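## Task

Of the two slide boxes, pick the one marked with a coloured band. Push its inner tray out so that several centimetres stick out past the sleeve, and leave it in that state. If the final overhang falls short of that, more extension earns more credit. The task fails unless the other box ends upright with its tray fully closed.

## Robot and tools

ROBOT. There are two arms, left_arm and right_arm. Each has a six-joint arm and a dexterous hand. The right arm has a right hand, and the left arm has a mirrored left hand. Each hand has index, middle and ring fingers plus a thumb, with rubber caps on the last 3 cm of each digit. The arms should never press against or grip each other.

FRAMES. Scene frame: the origin is on the table top, halfway between the nominal arm bases. +z points up, +x points out over the table, and +y points toward left_arm. The arm names do not match the sides of the images. Actual bases: left_arm at (+0.034, +0.267, 0) m with quat_wxyz (+1.000, 0, 0, -0.003), and right_arm at (+0.019, -0.331, 0) m with quat_wxyz (+1.000, 0, 0, -0.005). Every hand pose, target, velocity and wrist-camera pose is given in that arm's own base frame. Fixed cameras and the table use the scene frame.

Hand point axes (right hand): +z runs along the straightened fingers, +y points out of the palm face, and +x runs across the palm away from the thumb. On the left hand, +x points toward the thumb. Fingertips stretch about 0.12 m beyond the hand point when straight. A rigid mast sticks out near the wrist on the palm side and can bump objects.

execute_actions(actions, cameras). actions is a list of actions, and each action lasts 0.5 s. An action is a table of at most 15 rows, one per 1/30 s step. If fewer rows are given, the last row repeats until all 15 steps are done. Each row is one list of 48 numbers, all in [-1, 1], covering both arms even if only one moves. The order is:
- left_arm dx, dy, dz, rx, ry, rz
- the left hand's 16 motor goals
- left current_limit, speed
- then the same 24 numbers for right_arm.

Pose numbers are offsets, not poses. They count from the arm's Hand target as it was when the action began, along that arm's base axes. Every row in an action is measured from that same starting point, so the rows do not add up. Each new action starts from the updated target, so sending the same offset again moves the arm further. Scale: 1.0 equals 0.6 m for dx, dy, dz and 180 degrees for rotation. rx, ry, rz form a single rotation vector that turns the hand about its target position. If the translation length exceeds 1.0, it is shortened along its direction.

Hand numbers are absolute goal angles, not offsets. Each hinge maps linearly from -1 to +1 between its stops. Order for each hand: index_mcp, index_abd, index_pip, index_dip, middle_mcp, middle_abd, middle_pip, middle_dip, ring_mcp, ring_abd, ring_pip, ring_dip, thumb_cmc, thumb_axl, thumb_mcp, thumb_ipl. Going toward -1 curls the finger joints toward the palm. Straight positions are: _mcp +0.75, _abd 0.00, _pip +0.58, _dip +0.70, thumb_cmc +0.71, thumb_axl +0.68, thumb_mcp +0.23, thumb_ipl +0.17. Lowering thumb_cmc brings the thumb around in front of the palm.

A zero in a hand slot is a real goal. To keep a hand unchanged, send back its reported hand_goal, hand_current_limit and hand_speed.

current_limit maps -1 to 0 mA and +1 to 550 mA, with a floor of 11 mA. speed sets how fast goals move: (speed+1)/2 of 8.5 rad/s. They start at +0.4 and -0.6 and keep their last value.

cameras: a list of names, or ["all"]. If it is left out, images come back only when actions is empty. An unknown name makes the call invalid. The cameras are cam_head_left, cam_head_right, cam_high, cam_low, cam_left_wrist and cam_right_wrist, all 896x504.

zoom_image(camera, region): region is [x0, y0, x1, y1] in pixels with the origin at top-left, at most 504 by 504. Only cameras in the newest images can be zoomed.

finished_scene(scene): ends the given scene (1 or 2) for good. Scene 1 is practice and may be skipped.

RESULTS.
- end_effector_position (m) and end_effector_quat_wxyz are in the arm's base frame. They may be off by a few centimetres, more at long reach.
- Hand target is the last commanded pose after clipping, and the next offsets count from it.
- Joint velocities may read "within noise".
- Joint torques include gravity. Joints 3 and 4 wrap at ±28 N m.
- hand_goal and hand_measured are on the motor scale. hand_current_ma is positive when pushing toward -1.
- hand_state is one of: moving, goal, blocked (pressing short of its goal), or overload.
- MOTOR HOT warns of heating, and OVER-TEMPERATURE FAULT means that arm's joints have gone limp.

MOTION NOTES. Each step, commanded orientation is clipped to within 40 degrees of the measured one. The hand often stops short of its target, and the elbow sags, especially under load. Waiting does not close that gap. Sending the next action (even all zeros) asks for the target again, and you can add the missing distance as an extra offset. Very small moves may not start. To stop pushing on something, command the target back past where the hand is. If the wrist is close to the waist axis, a small motion can swing the whole arm. Joint ranges (rad): waist ±2.880, shoulder 0 to 3.142, elbow 0 to 3.019, wrist pitch -1.693 to 1.571, wrist yaw ±1.571, wrist roll ±2.094.

GRIPPING. A finger presses only while its goal lies past the object's surface, and harder the further past, up to the current limit. A motor that stays at 495 mA or more for a total of 5 s shuts down for 10 s.

AVOID.
- Dropping items, releasing parts while they move, slamming, or hitting anything hard, especially fixed or heavy objects.
- Knocking anything off the table.
- Contact between the two arms.
- Stretching arms out or pushing at unreachable poses for long, since this heats the motors.
- Tipping or opening the other box.

Occasional small pushes from outside may move loose objects. Time spent thinking also counts as elapsed robot time.

Each tool is called as name(argument=value, ...), one argument or row to a line, values as JSON.

## Session

execute_actions(
  actions=[],
)

Scene clock: 0.00 s.
left_arm: end_effector_position=(+0.1641, -0.1931, +0.1638) hand_goal=(+0.754, +0.000, +0.576, +0.696, +0.754, +0.000, +0.576, +0.696, +0.754, +0.000, +0.576, +0.696, +0.714, +0.678, +0.226, +0.168) hand_measured=(+0.754, +0.000, +0.576, +0.696, +0.754, +0.000, +0.576, +0.696, +0.754, +0.000, +0.576, +0.696, +0.714, +0.678, +0.226, +0.168) hand_current_ma=(+0, +0, +0, +0, +0, +0, +0, +0, +0, +0, +0, +0, +0, +0, +0, +0) hand_state=(goal, goal, goal, goal, goal, goal, goal, goal, goal, goal, goal, goal, goal, goal, goal, goal) hand_current_limit=0.40 hand_speed=-0.60 end_effector_quat_wxyz=(-0.152, +0.976, -0.122, +0.095) | right_arm: end_effector_position=(+0.6059, -0.1972, +0.2838) hand_goal=(+0.754, +0.000, +0.576, +0.696, +0.754, +0.000, +0.576, +0.696, +0.754, +0.000, +0.576, +0.696, +0.714, +0.678, +0.226, +0.168) hand_measured=(+0.754, +0.000, +0.576, +0.696, +0.754, +0.000, +0.576, +0.696, +0.754, +0.000, +0.576, +0.696, +0.714, +0.678, +0.226, +0.168) hand_current_ma=(+0, +0, +0, +0, +0, +0, +0, +0, +0, +0, +0, +0, +0, +0, +0, +0) hand_state=(goal, goal, goal, goal, goal, goal, goal, goal, goal, goal, goal, goal, goal, goal, goal, goal) hand_current_limit=0.40 hand_speed=-0.60 end_effector_quat_wxyz=(+0.070, +0.891, -0.277, +0.354)
Joint positions: left_arm=[-0.907 0.852 0.756 -1.558 -0.352 0.897] | right_arm=[-0.141 1.702 1.683 -0.846 0.236 1.945]
Joint velocities: within noise
Joint torques (N m): no reading
Heat: left arm: hottest waist 33 °C; right arm: hottest waist 34 °C.
Hand target: left_arm +0.1680, -0.1982, +0.1730; -0.144, +0.977, -0.120, +0.103 | right_arm +0.6120, -0.1981, +0.2923; +0.068, +0.887, -0.277, +0.363

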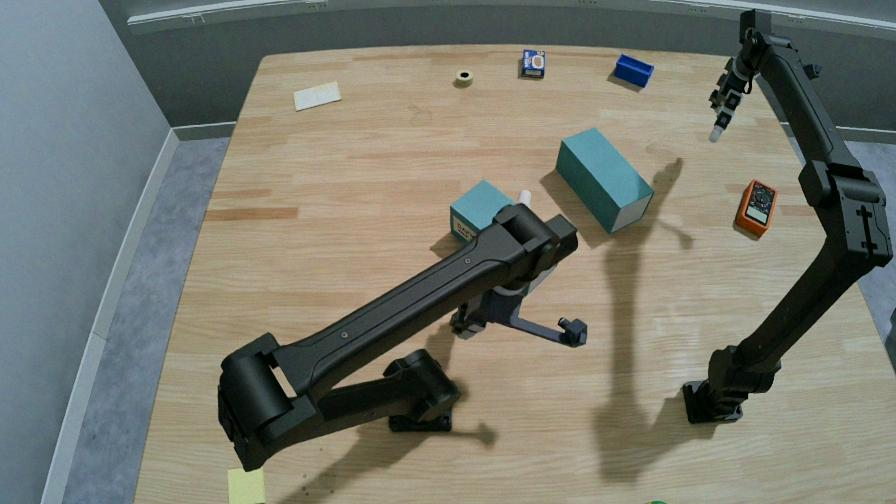

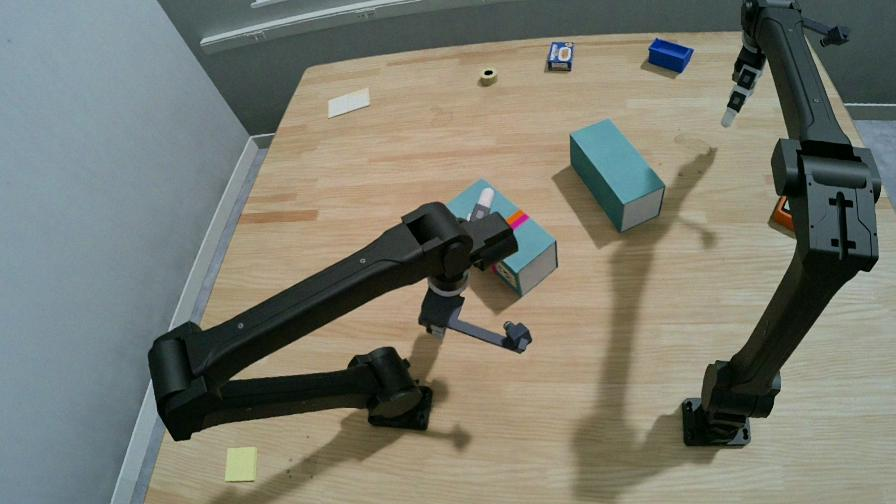

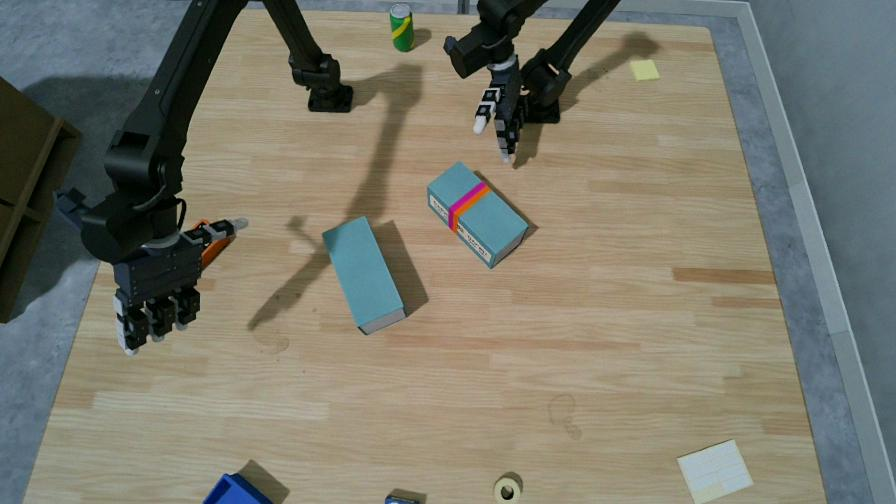

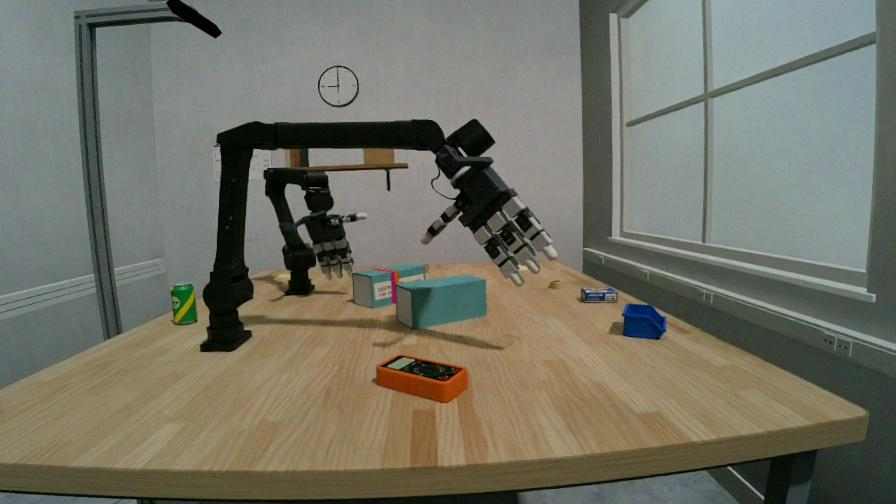

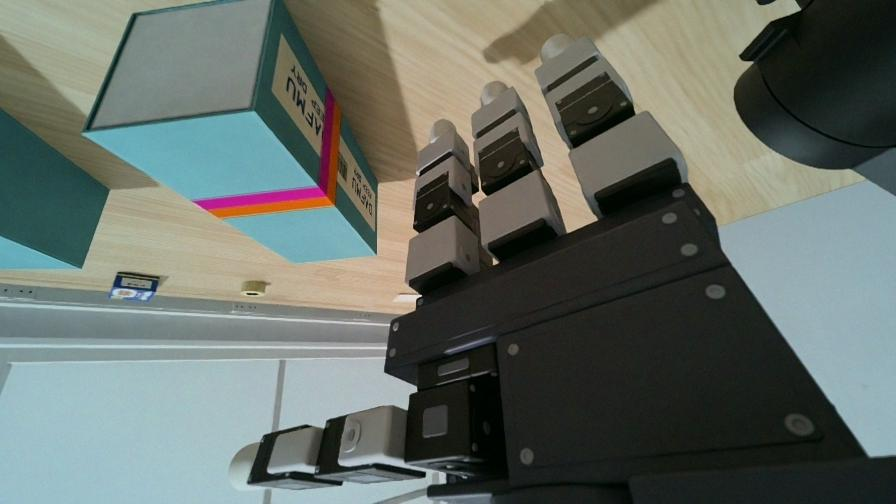

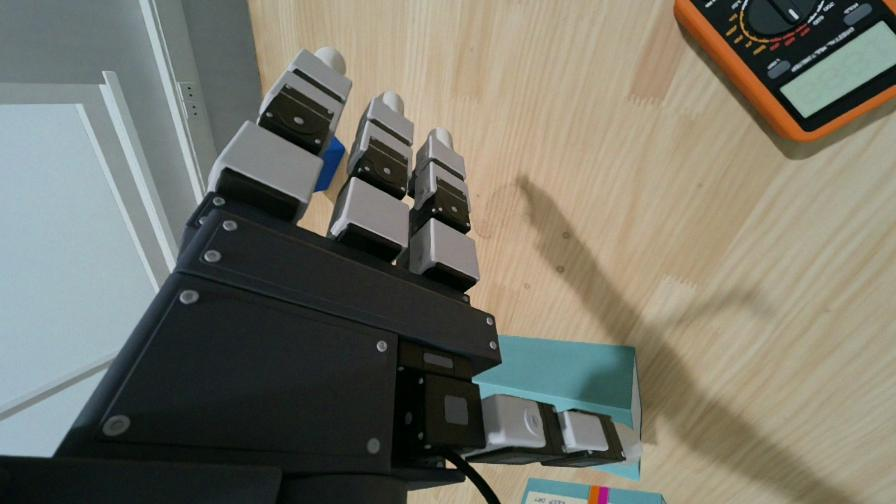

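zoom_image(
  camera="cam_high",
  region=[300, 130, 560, 350],
)

zoom_image(
  camera="cam_head_right",
  region=[400, 100, 680, 320],
)

zoom_image(
  camera="cam_left_wrist",
  region=[0, 0, 400, 300],
)

zoom_image(
  camera="cam_low",
  region=[330, 240, 530, 350],
)

Scaled by 1.938 from the camera's 896x504 image, which has a finer 1280x720 frame.

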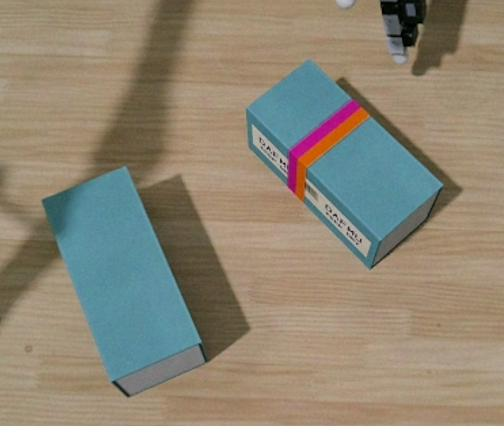

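Scaled by 1.800 from the camera's 896x504 image, which has a finer 1280x720 frame.

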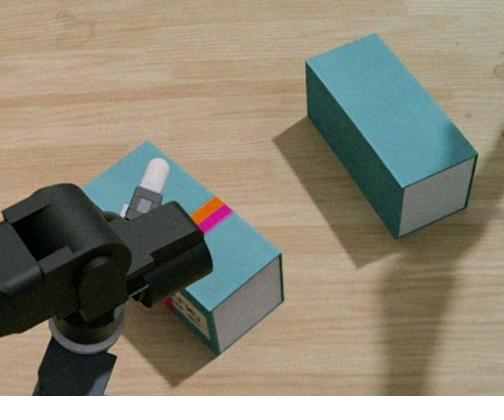

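Scaled by 1.260 from the camera's 896x504 image, which has a finer 1280x720 frame.

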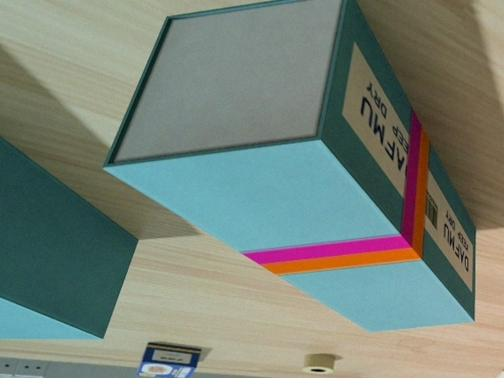

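Scaled by 2.520 from the camera's 896x504 image, which has a finer 1280x720 frame.

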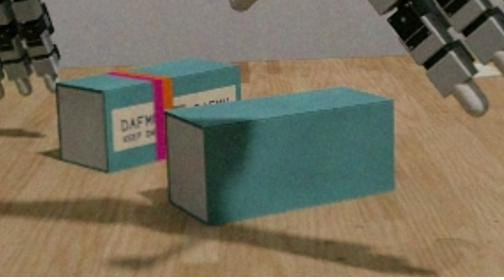

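execute_actions(
  actions=[
    [[0,0,0.13,-0.0285,0.0078,0.0758,0.754,0,0.576,0.696,0.754,0,0.576,0.696,0.754,0,0.576,0.696,0.714,0.678,0.226,0.168,0.4,-0.6,-0.1,0.05,0.01,-0.0352,0.0248,0.1075,0.754,0,0.576,0.696,0.754,0,0.576,0.696,0.754,0,0.576,0.696,0.714,0.678,0.226,0.168,0.4,-0.6]],
    [[0.07,0,0.08,-0.0285,0.0078,0.0758,0.754,0,0.576,0.696,0.754,0,0.576,0.696,0.754,0,0.576,0.696,0.714,0.678,0.226,0.168,0.4,-0.6,-0.1,0.05,0.01,-0.0352,0.0248,0.1075,0.754,0,0.576,0.696,0.754,0,0.576,0.696,0.754,0,0.576,0.696,0.714,0.678,0.226,0.168,0.4,-0.6]],
    [[0.125,0.012,0,-0.0285,0.0078,0.0758,0.754,0,0.576,0.696,0.754,0,0.576,0.696,0.754,0,0.576,0.696,0.714,0.678,0.226,0.168,0.4,-0.6,-0.1,0.05,0.01,-0.0352,0.0248,0.1075,0.754,0,0.576,0.696,0.754,0,0.576,0.696,0.754,0,0.576,0.696,0.714,0.678,0.226,0.168,0.4,-0.6]],
    [[0.125,0.012,0,-0.0285,0.0078,0.0758,0.754,0,0.576,0.696,0.754,0,0.576,0.696,0.754,0,0.576,0.696,0.714,0.678,0.226,0.168,0.4,-0.6,-0.1,0.05,0.01,-0.0352,0.0248,0.1075,0.754,0,0.576,0.696,0.754,0,0.576,0.696,0.754,0,0.576,0.696,0.714,0.678,0.226,0.168,0.4,-0.6]],
  ],
  cameras=["cam_high"],
)

Scene clock: 26.00 s.
left_arm: end_effector_position=(+0.3466, -0.1806, +0.2750) hand_goal=(+0.754, +0.000, +0.576, +0.696, +0.754, +0.000, +0.576, +0.696, +0.754, +0.000, +0.576, +0.696, +0.714, +0.678, +0.226, +0.168) hand_measured=(+0.752, +0.000, +0.576, +0.696, +0.752, +0.000, +0.576, +0.696, +0.752, +0.000, +0.576, +0.696, +0.714, +0.678, +0.224, +0.168) hand_current_ma=(-1, +0, +0, +0, -1, +0, +0, +0, -1, +0, +0, +0, +0, +0, -2, +0) hand_state=(goal, goal, goal, goal, goal, goal, goal, goal, goal, goal, goal, goal, goal, goal, goal, goal) hand_current_limit=0.40 hand_speed=-0.60 end_effector_quat_wxyz=(-0.019, +0.939, +0.342, -0.018) | right_arm: end_effector_position=(+0.3700, -0.0752, +0.3146) hand_goal=(+0.754, +0.000, +0.576, +0.696, +0.754, +0.000, +0.576, +0.696, +0.754, +0.000, +0.576, +0.696, +0.714, +0.678, +0.226, +0.168) hand_measured=(+0.754, +0.002, +0.576, +0.696, +0.754, +0.000, +0.576, +0.696, +0.754, +0.000, +0.576, +0.696, +0.714, +0.678, +0.224, +0.168) hand_current_ma=(+0, +0, +0, +0, +0, +0, +0, +0, +0, +0, +0, +0, +0, +0, -1, +0) hand_state=(goal, goal, goal, goal, goal, goal, goal, goal, goal, goal, goal, goal, goal, goal, goal, goal) hand_current_limit=0.40 hand_speed=-0.60 end_effector_quat_wxyz=(+0.047, +0.872, +0.420, +0.247)
Joint positions: left_arm=[-0.441 1.167 1.222 -1.678 -0.001 0.431] | right_arm=[-0.103 0.868 1.007 -1.231 -0.175 0.612]
Joint torques (N m): left_arm=[1.44 -9.47 14.91 -0.36 0.06 -0.16] | right_arm=[-0.97 -2.9 8.62 1.07 -0.11 -0.34]
Heat: left arm: hottest waist 33 °C; right arm: hottest waist 34 °C.
Hand target: left_arm +0.3600, -0.1838, +0.2990; +0.000, +0.936, +0.352, -0.001 | right_arm +0.3721, -0.0781, +0.3162; +0.046, +0.871, +0.424, +0.243
Off the commanded pose: left_arm 0.028 m, 3 deg | right_arm 0.004 m, 1 deg.
Images, in order (width x height): cam_high 896x504.

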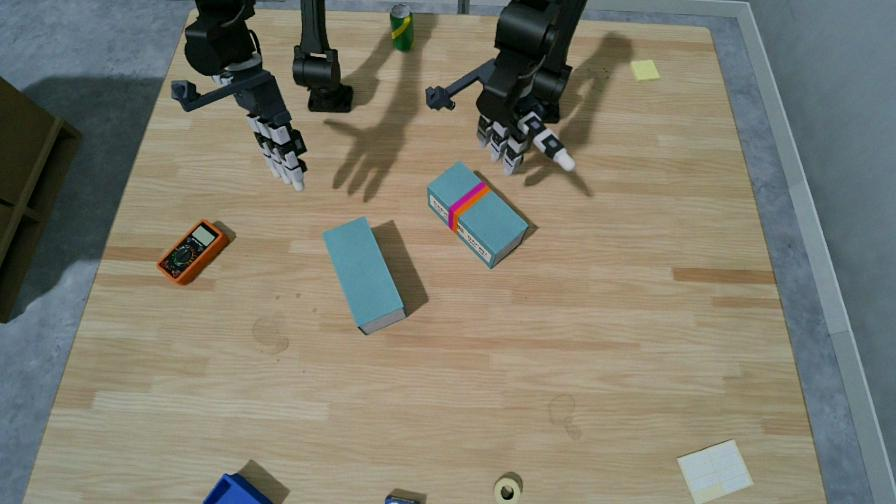

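execute_actions(
  actions=[
    [[0.125,0.012,0,0,0,0,0.754,0,0.576,0.696,0.754,0,0.576,0.696,0.754,0,0.576,0.696,0.714,0.678,0.226,0.168,0.4,-0.6,-0.051,0.116,-0.027,-0.0352,0.0248,0.1075,0.754,0,0.576,0.696,0.754,0,0.576,0.696,0.754,0,0.576,0.696,0.714,0.678,0.226,0.168,0.4,-0.6]],
    [[0.125,0.012,0,0,0,0,0.754,0,0.576,0.696,0.754,0,0.576,0.696,0.754,0,0.576,0.696,0.714,0.678,0.226,0.168,0.4,-0.6,-0.051,0.116,-0.027,-0.0352,0.0248,0.1075,0.754,0,0.576,0.696,0.754,0,0.576,0.696,0.754,0,0.576,0.696,0.714,0.678,0.226,0.168,0.4,-0.6]],
    [[0,0,0,0,0,0,0.754,0,0.576,0.696,0.754,0,0.576,0.696,0.754,0,0.576,0.696,0.714,0.678,0.226,0.168,0.4,-0.6,-0.051,0.116,-0.027,-0.0352,0.0248,0.1075,-0.479,0,0.576,0.696,-0.479,0,0.576,0.696,-0.479,0,-0.85,-0.17,0.714,0.678,0.226,0.168,0.4,-0.4]],
    [[0,0,0,0,0,0,0.754,0,0.576,0.696,0.754,0,0.576,0.696,0.754,0,0.576,0.696,0.714,0.678,0.226,0.168,0.4,-0.6,-0.051,0.116,-0.027,-0.0352,0.0248,0.1075,-0.479,0,0.576,0.696,-0.479,0,0.576,0.696,-0.479,0,-0.85,-0.17,0.714,0.678,0.226,0.168,0.4,-0.4]],
  ],
  cameras=["all"],
)

Scene clock: 29.50 s.
left_arm: end_effector_position=(+0.4990, -0.1674, +0.2775) hand_goal=(+0.754, +0.000, +0.576, +0.696, +0.754, +0.000, +0.576, +0.696, +0.754, +0.000, +0.576, +0.696, +0.714, +0.678, +0.226, +0.168) hand_measured=(+0.752, +0.000, +0.576, +0.696, +0.752, +0.000, +0.576, +0.696, +0.752, +0.000, +0.576, +0.696, +0.714, +0.678, +0.224, +0.168) hand_current_ma=(-1, +0, +0, +0, -1, +0, +0, +0, -1, +0, +0, +0, +0, +0, -2, +0) hand_state=(goal, goal, goal, goal, goal, goal, goal, goal, goal, goal, goal, goal, goal, goal, goal, goal) hand_current_limit=0.40 hand_speed=-0.60 end_effector_quat_wxyz=(-0.013, +0.934, +0.356, -0.015) | right_arm: end_effector_position=(+0.2442, +0.1911, +0.2320) hand_goal=(-0.478, +0.000, +0.576, +0.696, -0.478, +0.000, +0.576, +0.696, -0.478, +0.000, -0.850, -0.170, +0.714, +0.678, +0.226, +0.168) hand_measured=(-0.458, +0.002, +0.576, +0.696, -0.456, +0.000, +0.576, +0.696, -0.412, +0.000, -0.724, -0.148, +0.714, +0.678, +0.222, +0.168) hand_current_ma=(+21, +0, +0, +0, +25, +0, +0, +0, +143, +0, +356, +25, +0, +0, -2, +0) hand_state=(goal, goal, goal, goal, blocked, goal, goal, goal, blocked, goal, blocked, blocked, goal, goal, goal, goal) hand_current_limit=0.40 hand_speed=-0.40 end_effector_quat_wxyz=(-0.008, +0.424, +0.905, -0.014)
Joint positions: left_arm=[-0.273 1.519 1.561 -1.653 -0.002 0.571] | right_arm=[0.752 0.935 0.952 -1.621 -0.004 0.058]
Joint torques (N m): left_arm=[1.49 -15.79 15.02 -0.69 0.06 0.13] | right_arm=[0.21 -3.55 10.52 -0.03 0.43 -0.3]
Heat: left arm: hottest waist 33 °C; right arm: hottest waist 34 °C.
Hand target: left_arm +0.5099, -0.1694, +0.2989; +0.000, +0.936, +0.351, -0.001 | right_arm +0.2497, +0.2003, +0.2515; +0.000, +0.414, +0.910, +0.000
Off the commanded pose: left_arm 0.024 m, 2 deg | right_arm 0.022 m, 2 deg.

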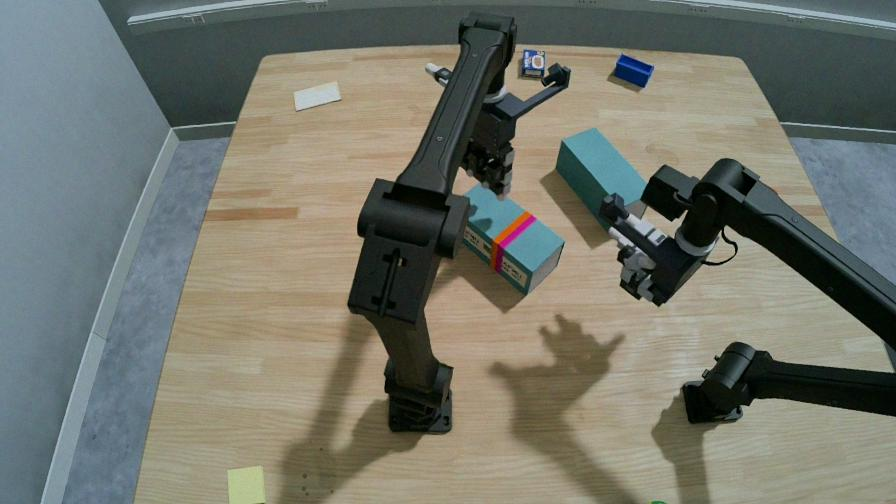

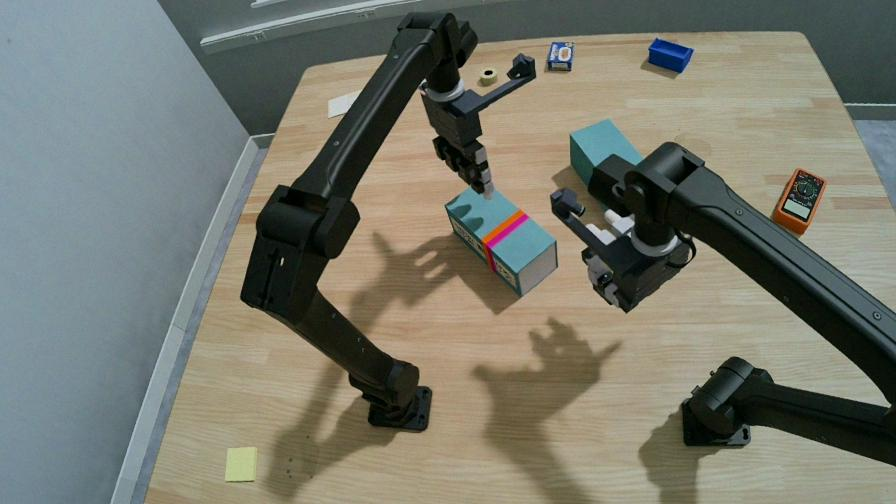

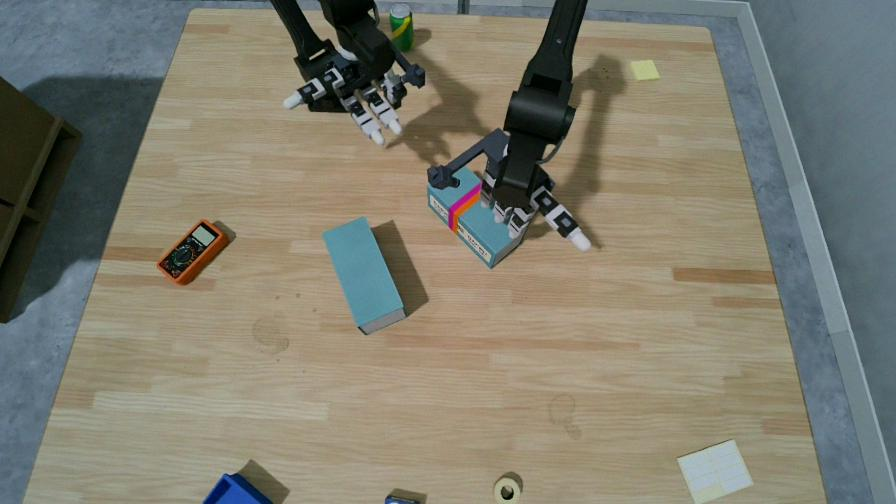

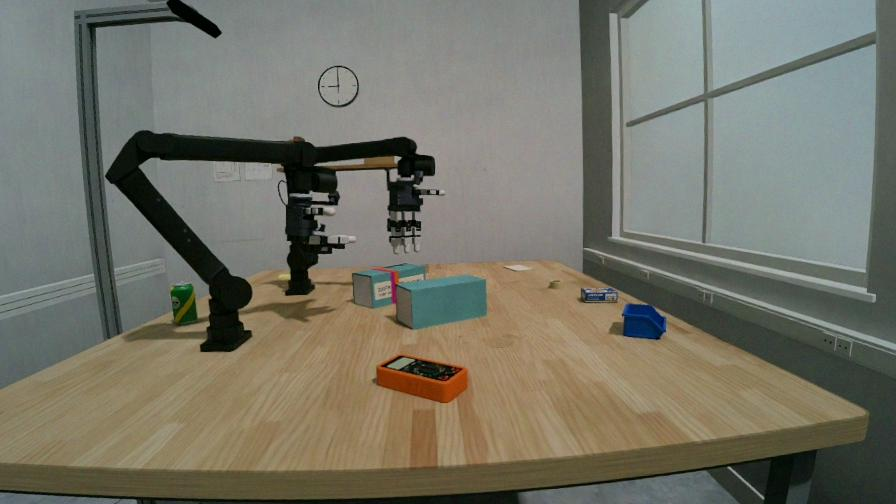

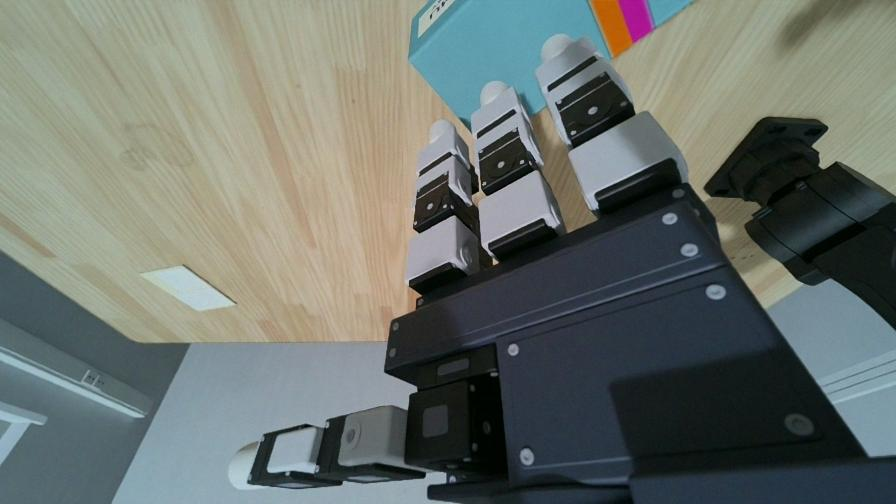

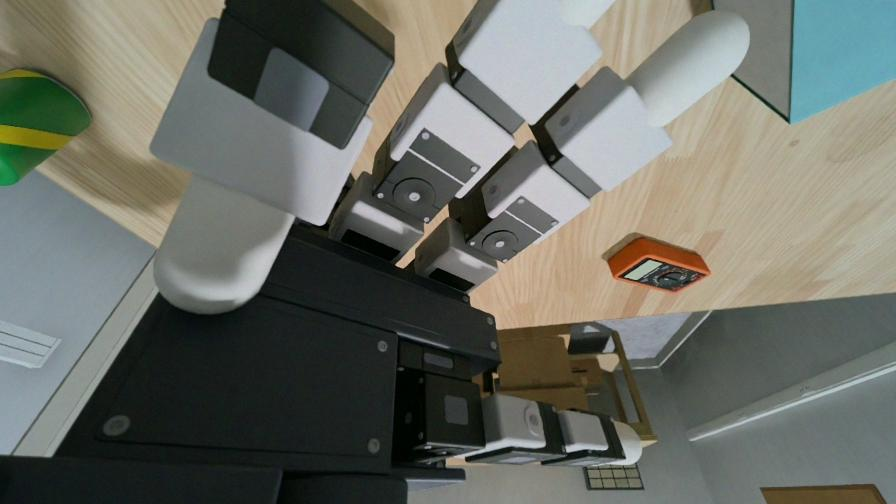

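zoom_image(
  camera="cam_high",
  region=[400, 100, 620, 300],
)

zoom_image(
  camera="cam_head_right",
  region=[400, 100, 680, 340],
)

zoom_image(
  camera="cam_head_left",
  region=[400, 100, 700, 330],
)

Scaled by 2.291 from the camera's 896x504 image, which has a finer 1280x720 frame.

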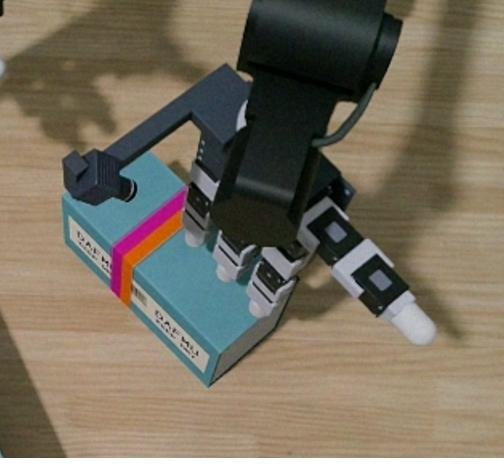

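Scaled by 1.800 from the camera's 896x504 image, which has a finer 1280x720 frame.

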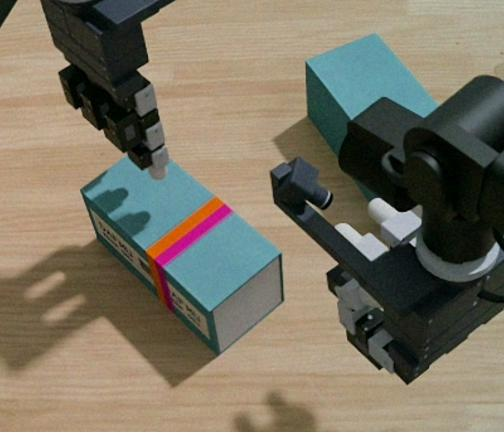

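Scaled by 1.680 from the camera's 896x504 image, which has a finer 1280x720 frame.

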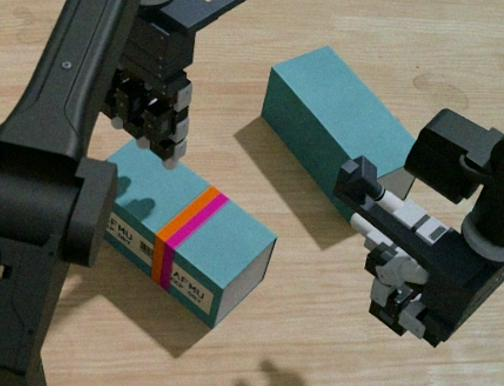

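execute_actions(
  actions=[
    [[-0.05,-0.044,-0.04,0,0,0,0.754,0,0.576,0.696,0.754,0,0.576,0.696,0.754,0,0.576,0.696,0.714,0.678,0.226,0.168,0.4,-0.6,0,0.05,-0.08,0,0,0,-0.479,0,0.576,0.696,-0.479,0,0.576,0.696,-0.42,0,-0.7,-0.15,0.714,0.678,0.9,0.8,0.4,-0.4]],
    [[0,0,-0.04,0,0,0,0.754,0,0.576,0.696,0.754,0,0.576,0.696,0.754,0,0.576,0.696,0.714,0.678,0.226,0.168,0.4,-0.6,0,0.05,-0.08,0,0,0,-0.479,0,0.576,0.696,-0.479,0,0.576,0.696,-0.42,0,-0.7,-0.15,0.714,0.678,0.9,0.8,0.4,-0.4]],
    [[0,0,0,0,0,0,0.754,0,0.576,0.696,0.754,0,0.576,0.696,0.754,0,0.576,0.696,0.714,0.678,0.226,0.168,0.4,-0.6,0,0.05,-0.06,0,0,0,-0.479,0,0.576,0.696,-0.479,0,0.576,0.696,-0.42,0,-0.7,-0.15,0.714,0.678,0.9,0.8,0.4,-0.4]],
  ],
  cameras=["cam_high","cam_head_right","cam_head_left","cam_low","cam_left_wrist","cam_right_wrist"],
)

Scene clock: 38.83 s.
left_arm: end_effector_position=(+0.4809, -0.1927, +0.2543) hand_goal=(+0.754, +0.000, +0.576, +0.696, +0.754, +0.000, +0.576, +0.696, +0.754, +0.000, +0.576, +0.696, +0.714, +0.678, +0.226, +0.168) hand_measured=(+0.752, +0.000, +0.576, +0.696, +0.752, +0.000, +0.576, +0.696, +0.752, +0.000, +0.576, +0.696, +0.714, +0.678, +0.224, +0.168) hand_current_ma=(-1, +0, +0, +0, -1, +0, +0, +0, -1, +0, +0, +0, +0, +0, -2, +0) hand_state=(goal, goal, goal, goal, goal, goal, goal, goal, goal, goal, goal, goal, goal, goal, goal, goal) hand_current_limit=0.40 hand_speed=-0.60 end_effector_quat_wxyz=(+0.000, +0.937, +0.349, -0.002) | right_arm: end_effector_position=(+0.2490, +0.2883, +0.1209) hand_goal=(-0.478, +0.000, +0.576, +0.696, -0.478, +0.000, +0.576, +0.696, -0.420, +0.000, -0.700, -0.150, +0.714, +0.678, +0.900, +0.800) hand_measured=(-0.462, +0.002, +0.576, +0.696, -0.458, +0.000, +0.576, +0.696, -0.402, +0.000, -0.698, -0.148, +0.714, +0.678, +0.896, +0.798) hand_current_ma=(+17, +0, +0, +0, +21, +0, +0, +0, +18, +0, +1, +1, +0, +0, -2, -1) hand_state=(goal, goal, goal, goal, goal, goal, goal, goal, goal, goal, goal, goal, goal, goal, goal, goal) hand_current_limit=0.40 hand_speed=-0.40 end_effector_quat_wxyz=(-0.002, +0.410, +0.912, -0.002)
Joint positions: left_arm=[-0.336 1.471 1.439 -1.542 0.002 0.522] | right_arm=[0.97 1.197 0.825 -1.203 -0.003 0.244]
Joint torques (N m): left_arm=[0.5 -15.56 9.37 0.23 -0.06 -0.16] | right_arm=[0.38 -6.59 6.6 0.88 0.38 0.05]
Heat: left arm: hottest waist 33 °C; right arm: hottest waist 34 °C.
Hand target: left_arm +0.4800, -0.1958, +0.2510; +0.000, +0.936, +0.352, -0.001 | right_arm +0.2496, +0.2904, +0.1194; +0.000, +0.414, +0.910, +0.000
Off the commanded pose: left_arm 0.005 m, 0 deg | right_arm 0.003 m, 1 deg.

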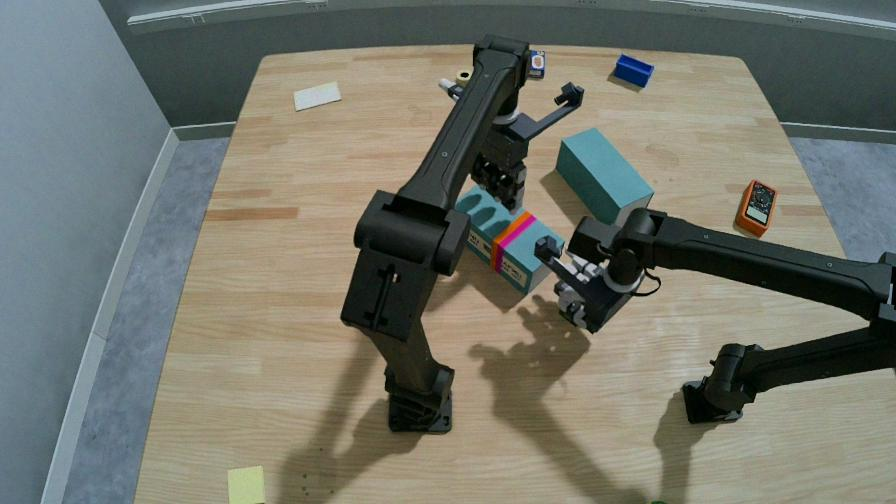

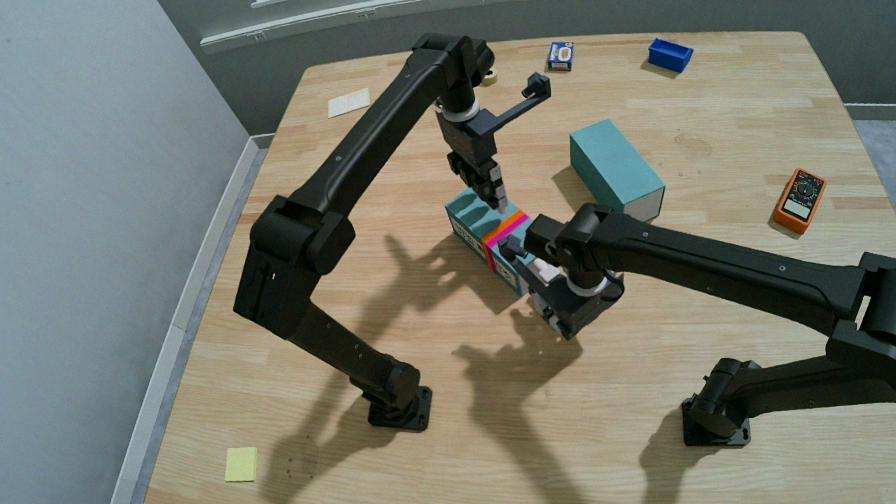

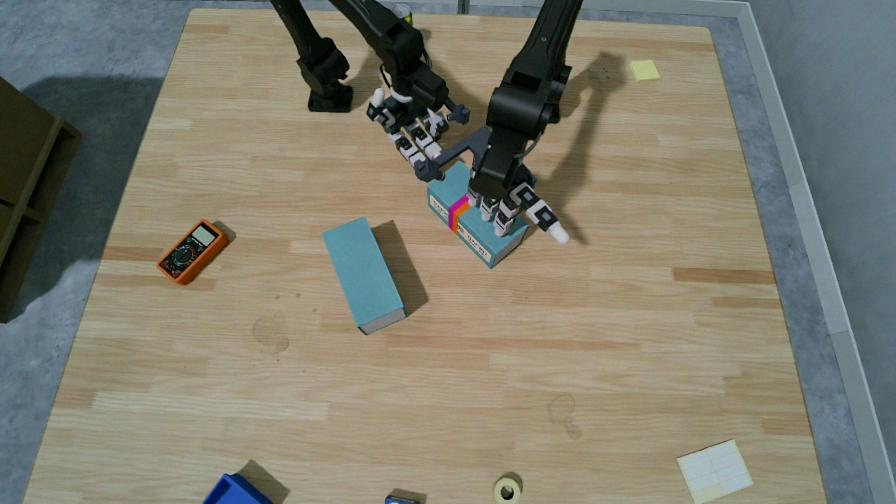

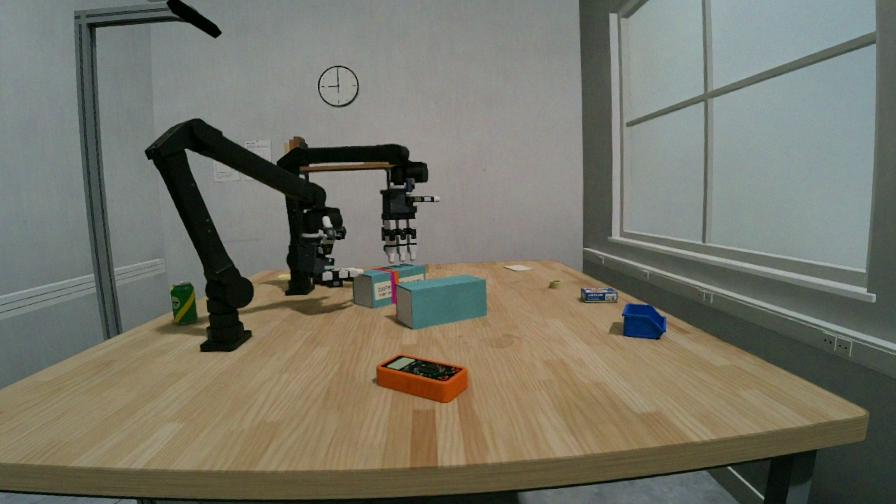

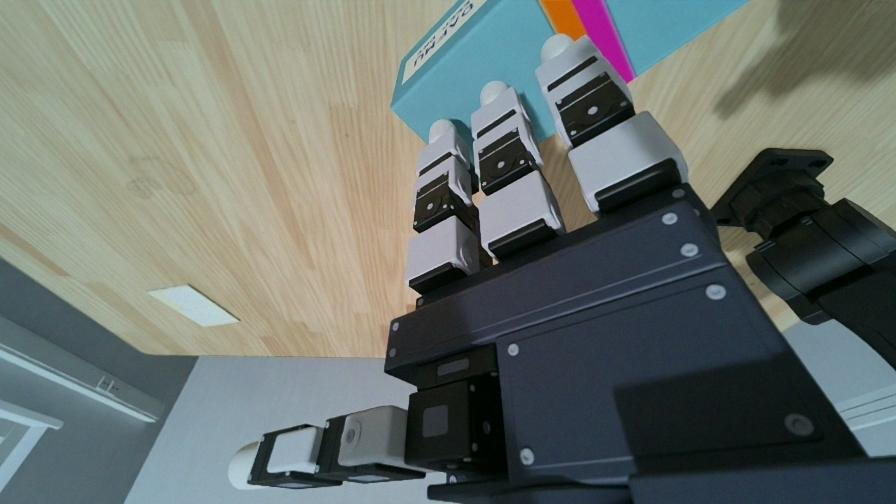

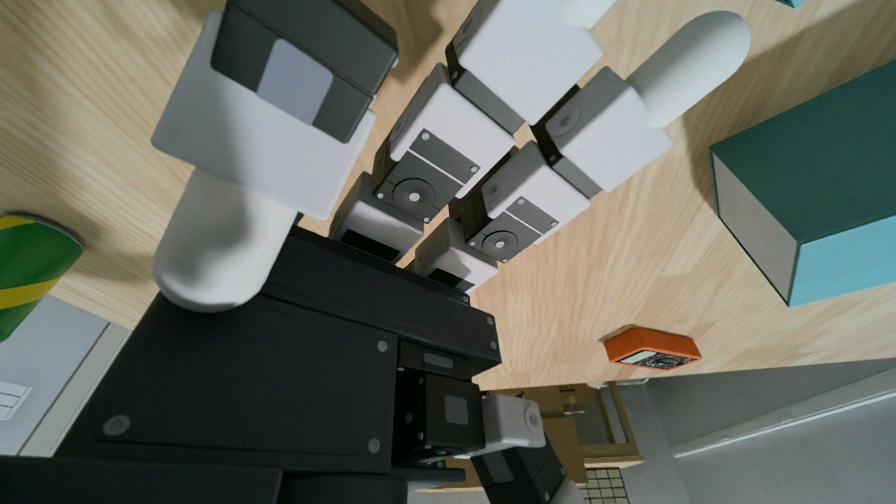

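zoom_image(
  camera="cam_high",
  region=[340, 60, 600, 290],
)

zoom_image(
  camera="cam_head_right",
  region=[400, 150, 680, 370],
)

zoom_image(
  camera="cam_head_left",
  region=[400, 130, 700, 370],
)

zoom_image(
  camera="cam_low",
  region=[270, 170, 510, 340],
)

Scaled by 1.938 from the camera's 896x504 image, which has a finer 1280x720 frame.

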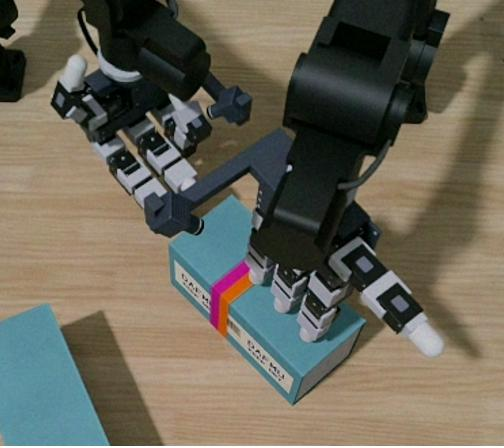

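Scaled by 1.800 from the camera's 896x504 image, which has a finer 1280x720 frame.

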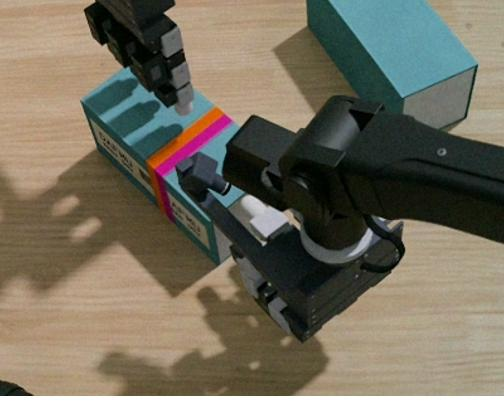

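Scaled by 1.680 from the camera's 896x504 image, which has a finer 1280x720 frame.

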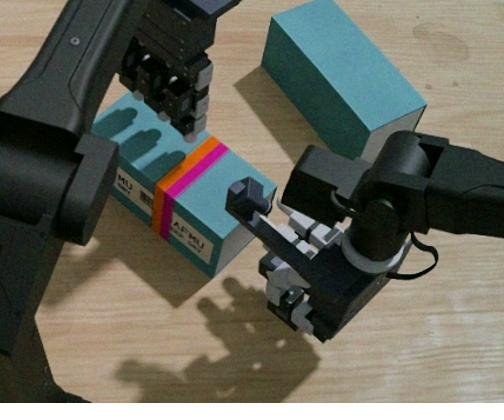

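Scaled by 2.100 from the camera's 896x504 image, which has a finer 1280x720 frame.

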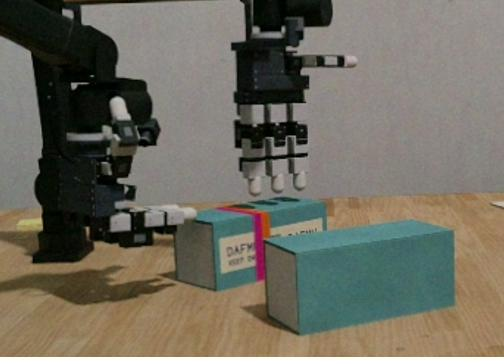

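zoom_image(
  camera="cam_high",
  region=[350, 80, 470, 190],
)

Scaled by 4.200 from the camera's 896x504 image, which has a finer 1280x720 frame.

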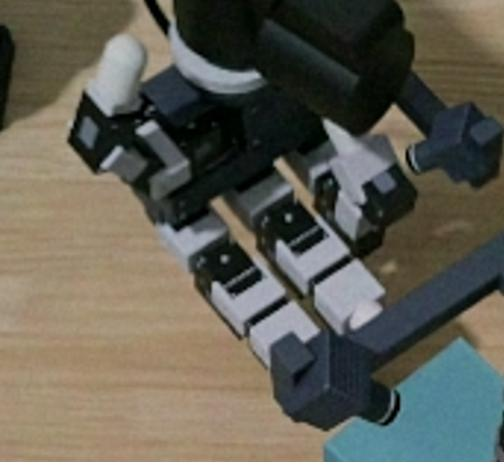

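execute_actions(
  actions=[
    [[-0.0233,0.0242,-0.03,0,0,0.014,0.754,0,0.576,0.696,0.754,0,0.576,0.696,0.754,0,0.576,0.696,0.714,0.678,0.226,0.168,0.4,-0.6,-0.035,0,-0.075,0,0,0.014,-0.479,0,0.576,0.696,-0.479,0,0.576,0.696,-0.42,0,-0.7,-0.15,0.714,0.678,0.9,0.8,0.4,-0.4]],
    [[0,0,-0.02,0,0,0,0.754,0,0.576,0.696,0.754,0,0.576,0.696,0.754,0,0.576,0.696,0.714,0.678,0.226,0.168,0.4,-0.6,0,0,-0.07,0,0,0,-0.479,0,0.576,0.696,-0.479,0,0.576,0.696,-0.42,0,-0.7,-0.15,0.714,0.678,0.9,0.8,0.4,-0.4]],
  ],
  cameras=["cam_high","cam_head_right","cam_low"],
)

zoom_image(
  camera="cam_high",
  region=[350, 80, 570, 280],
)

zoom_image(
  camera="cam_low",
  region=[270, 170, 510, 340],
)

Scene clock: 53.00 s.
left_arm: end_effector_position=(+0.4661, -0.1843, +0.2354) hand_goal=(+0.754, +0.000, +0.576, +0.696, +0.754, +0.000, +0.576, +0.696, +0.754, +0.000, +0.576, +0.696, +0.714, +0.678, +0.226, +0.168) hand_measured=(+0.758, -0.014, +0.578, +0.696, +0.752, +0.000, +0.576, +0.696, +0.752, +0.000, +0.576, +0.696, +0.714, +0.678, +0.222, +0.168) hand_current_ma=(+3, -12, +1, +0, -1, +0, +0, +0, -1, +0, +0, +0, +0, +0, -3, +0) hand_state=(goal, goal, goal, goal, goal, goal, goal, goal, goal, goal, goal, goal, goal, goal, goal, goal) hand_current_limit=0.40 hand_speed=-0.60 end_effector_quat_wxyz=(+0.005, +0.931, +0.364, +0.006) | right_arm: end_effector_position=(+0.2300, +0.2895, +0.0381) hand_goal=(-0.478, +0.000, +0.576, +0.696, -0.478, +0.000, +0.576, +0.696, -0.420, +0.000, -0.700, -0.150, +0.714, +0.678, +0.900, +0.800) hand_measured=(-0.462, +0.002, +0.576, +0.696, -0.460, +0.000, +0.576, +0.696, -0.418, +0.000, -0.696, -0.148, +0.714, +0.678, +0.896, +0.798) hand_current_ma=(+16, +0, +0, +0, +20, +0, +0, +0, +1, +0, +1, +0, +0, +0, -2, -1) hand_state=(goal, goal, goal, goal, goal, goal, goal, goal, goal, goal, goal, goal, goal, goal, goal, goal) hand_current_limit=0.40 hand_speed=-0.40 end_effector_quat_wxyz=(-0.001, +0.392, +0.920, +0.004)
Joint positions: left_arm=[-0.336 1.416 1.328 -1.466 0 0.49] | right_arm=[1.015 1.29 0.651 -0.924 -0.004 0.249]
Joint torques (N m): left_arm=[1.38 -13.51 8.17 0.46 -0.03 -0.16] | right_arm=[0.62 -5.89 5.67 0.83 0.42 0.04]
Heat: left arm: hottest waist 33 °C; right arm: hottest waist 34 °C.
Hand target: left_arm +0.4660, -0.1813, +0.2210; +0.000, +0.928, +0.372, -0.001 | right_arm +0.2287, +0.2904, +0.0324; +0.000, +0.394, +0.919, +0.000
Off the commanded pose: left_arm 0.015 m, 1 deg | right_arm 0.006 m, 1 deg.
Images, in order (width x height): cam_head_right 896x504, cam_high 896x504, cam_low 896x504.

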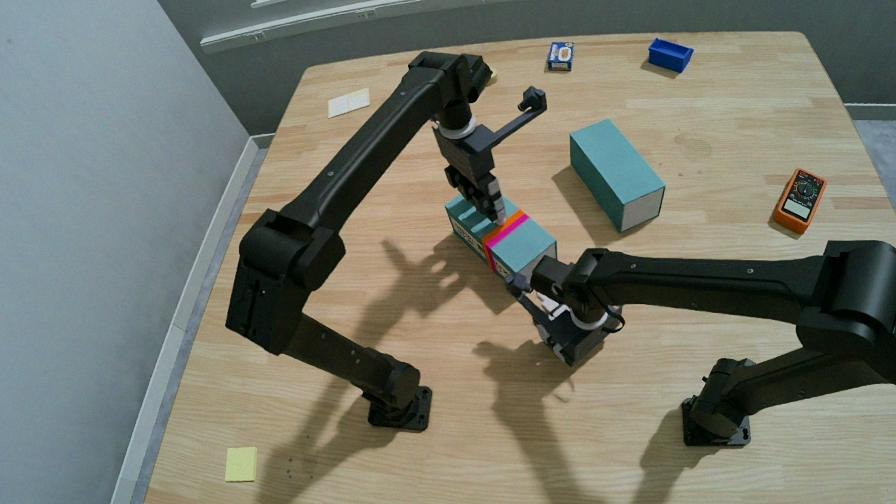

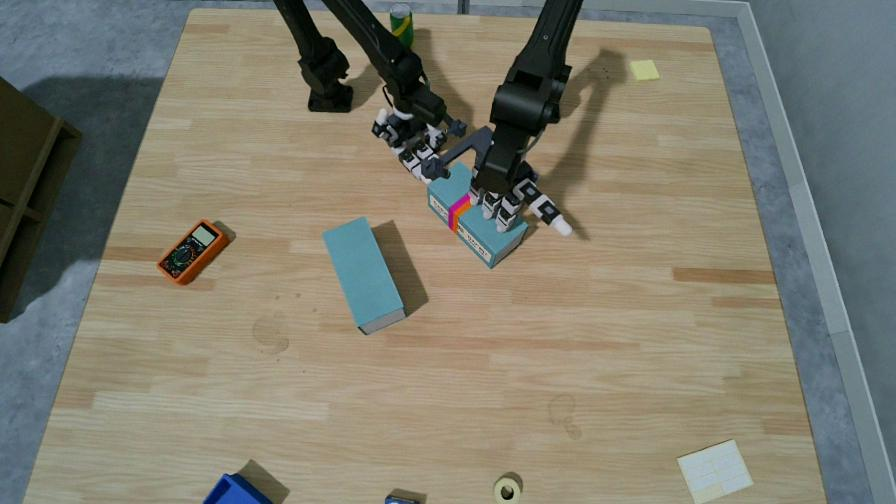

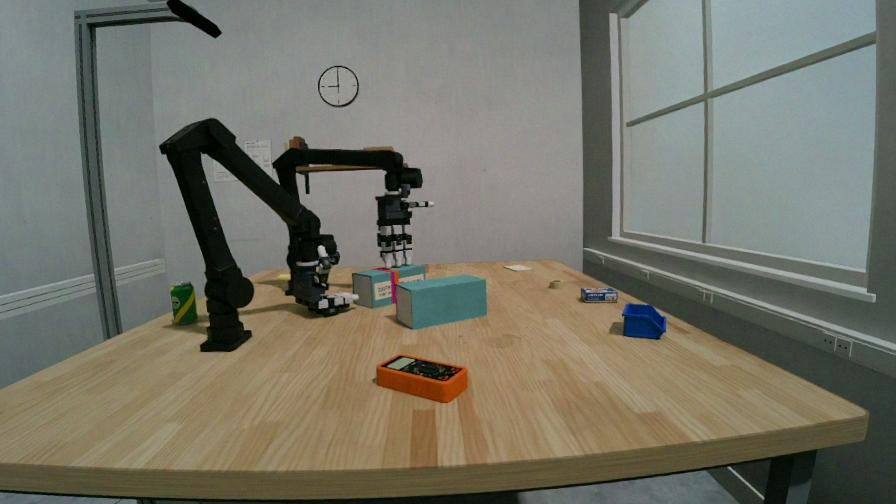

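Scaled by 2.291 from the camera's 896x504 image, which has a finer 1280x720 frame.

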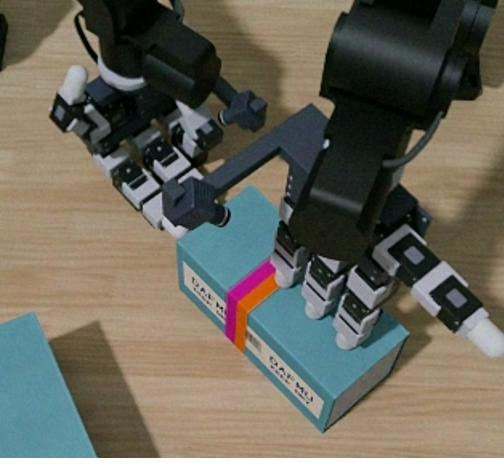

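Scaled by 2.100 from the camera's 896x504 image, which has a finer 1280x720 frame.

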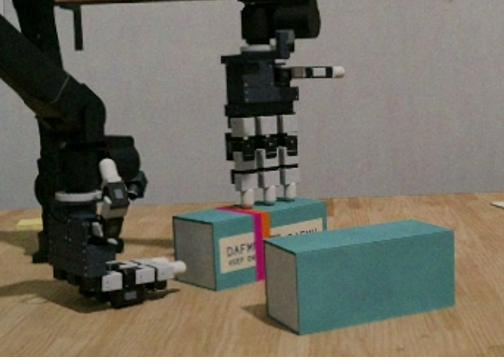

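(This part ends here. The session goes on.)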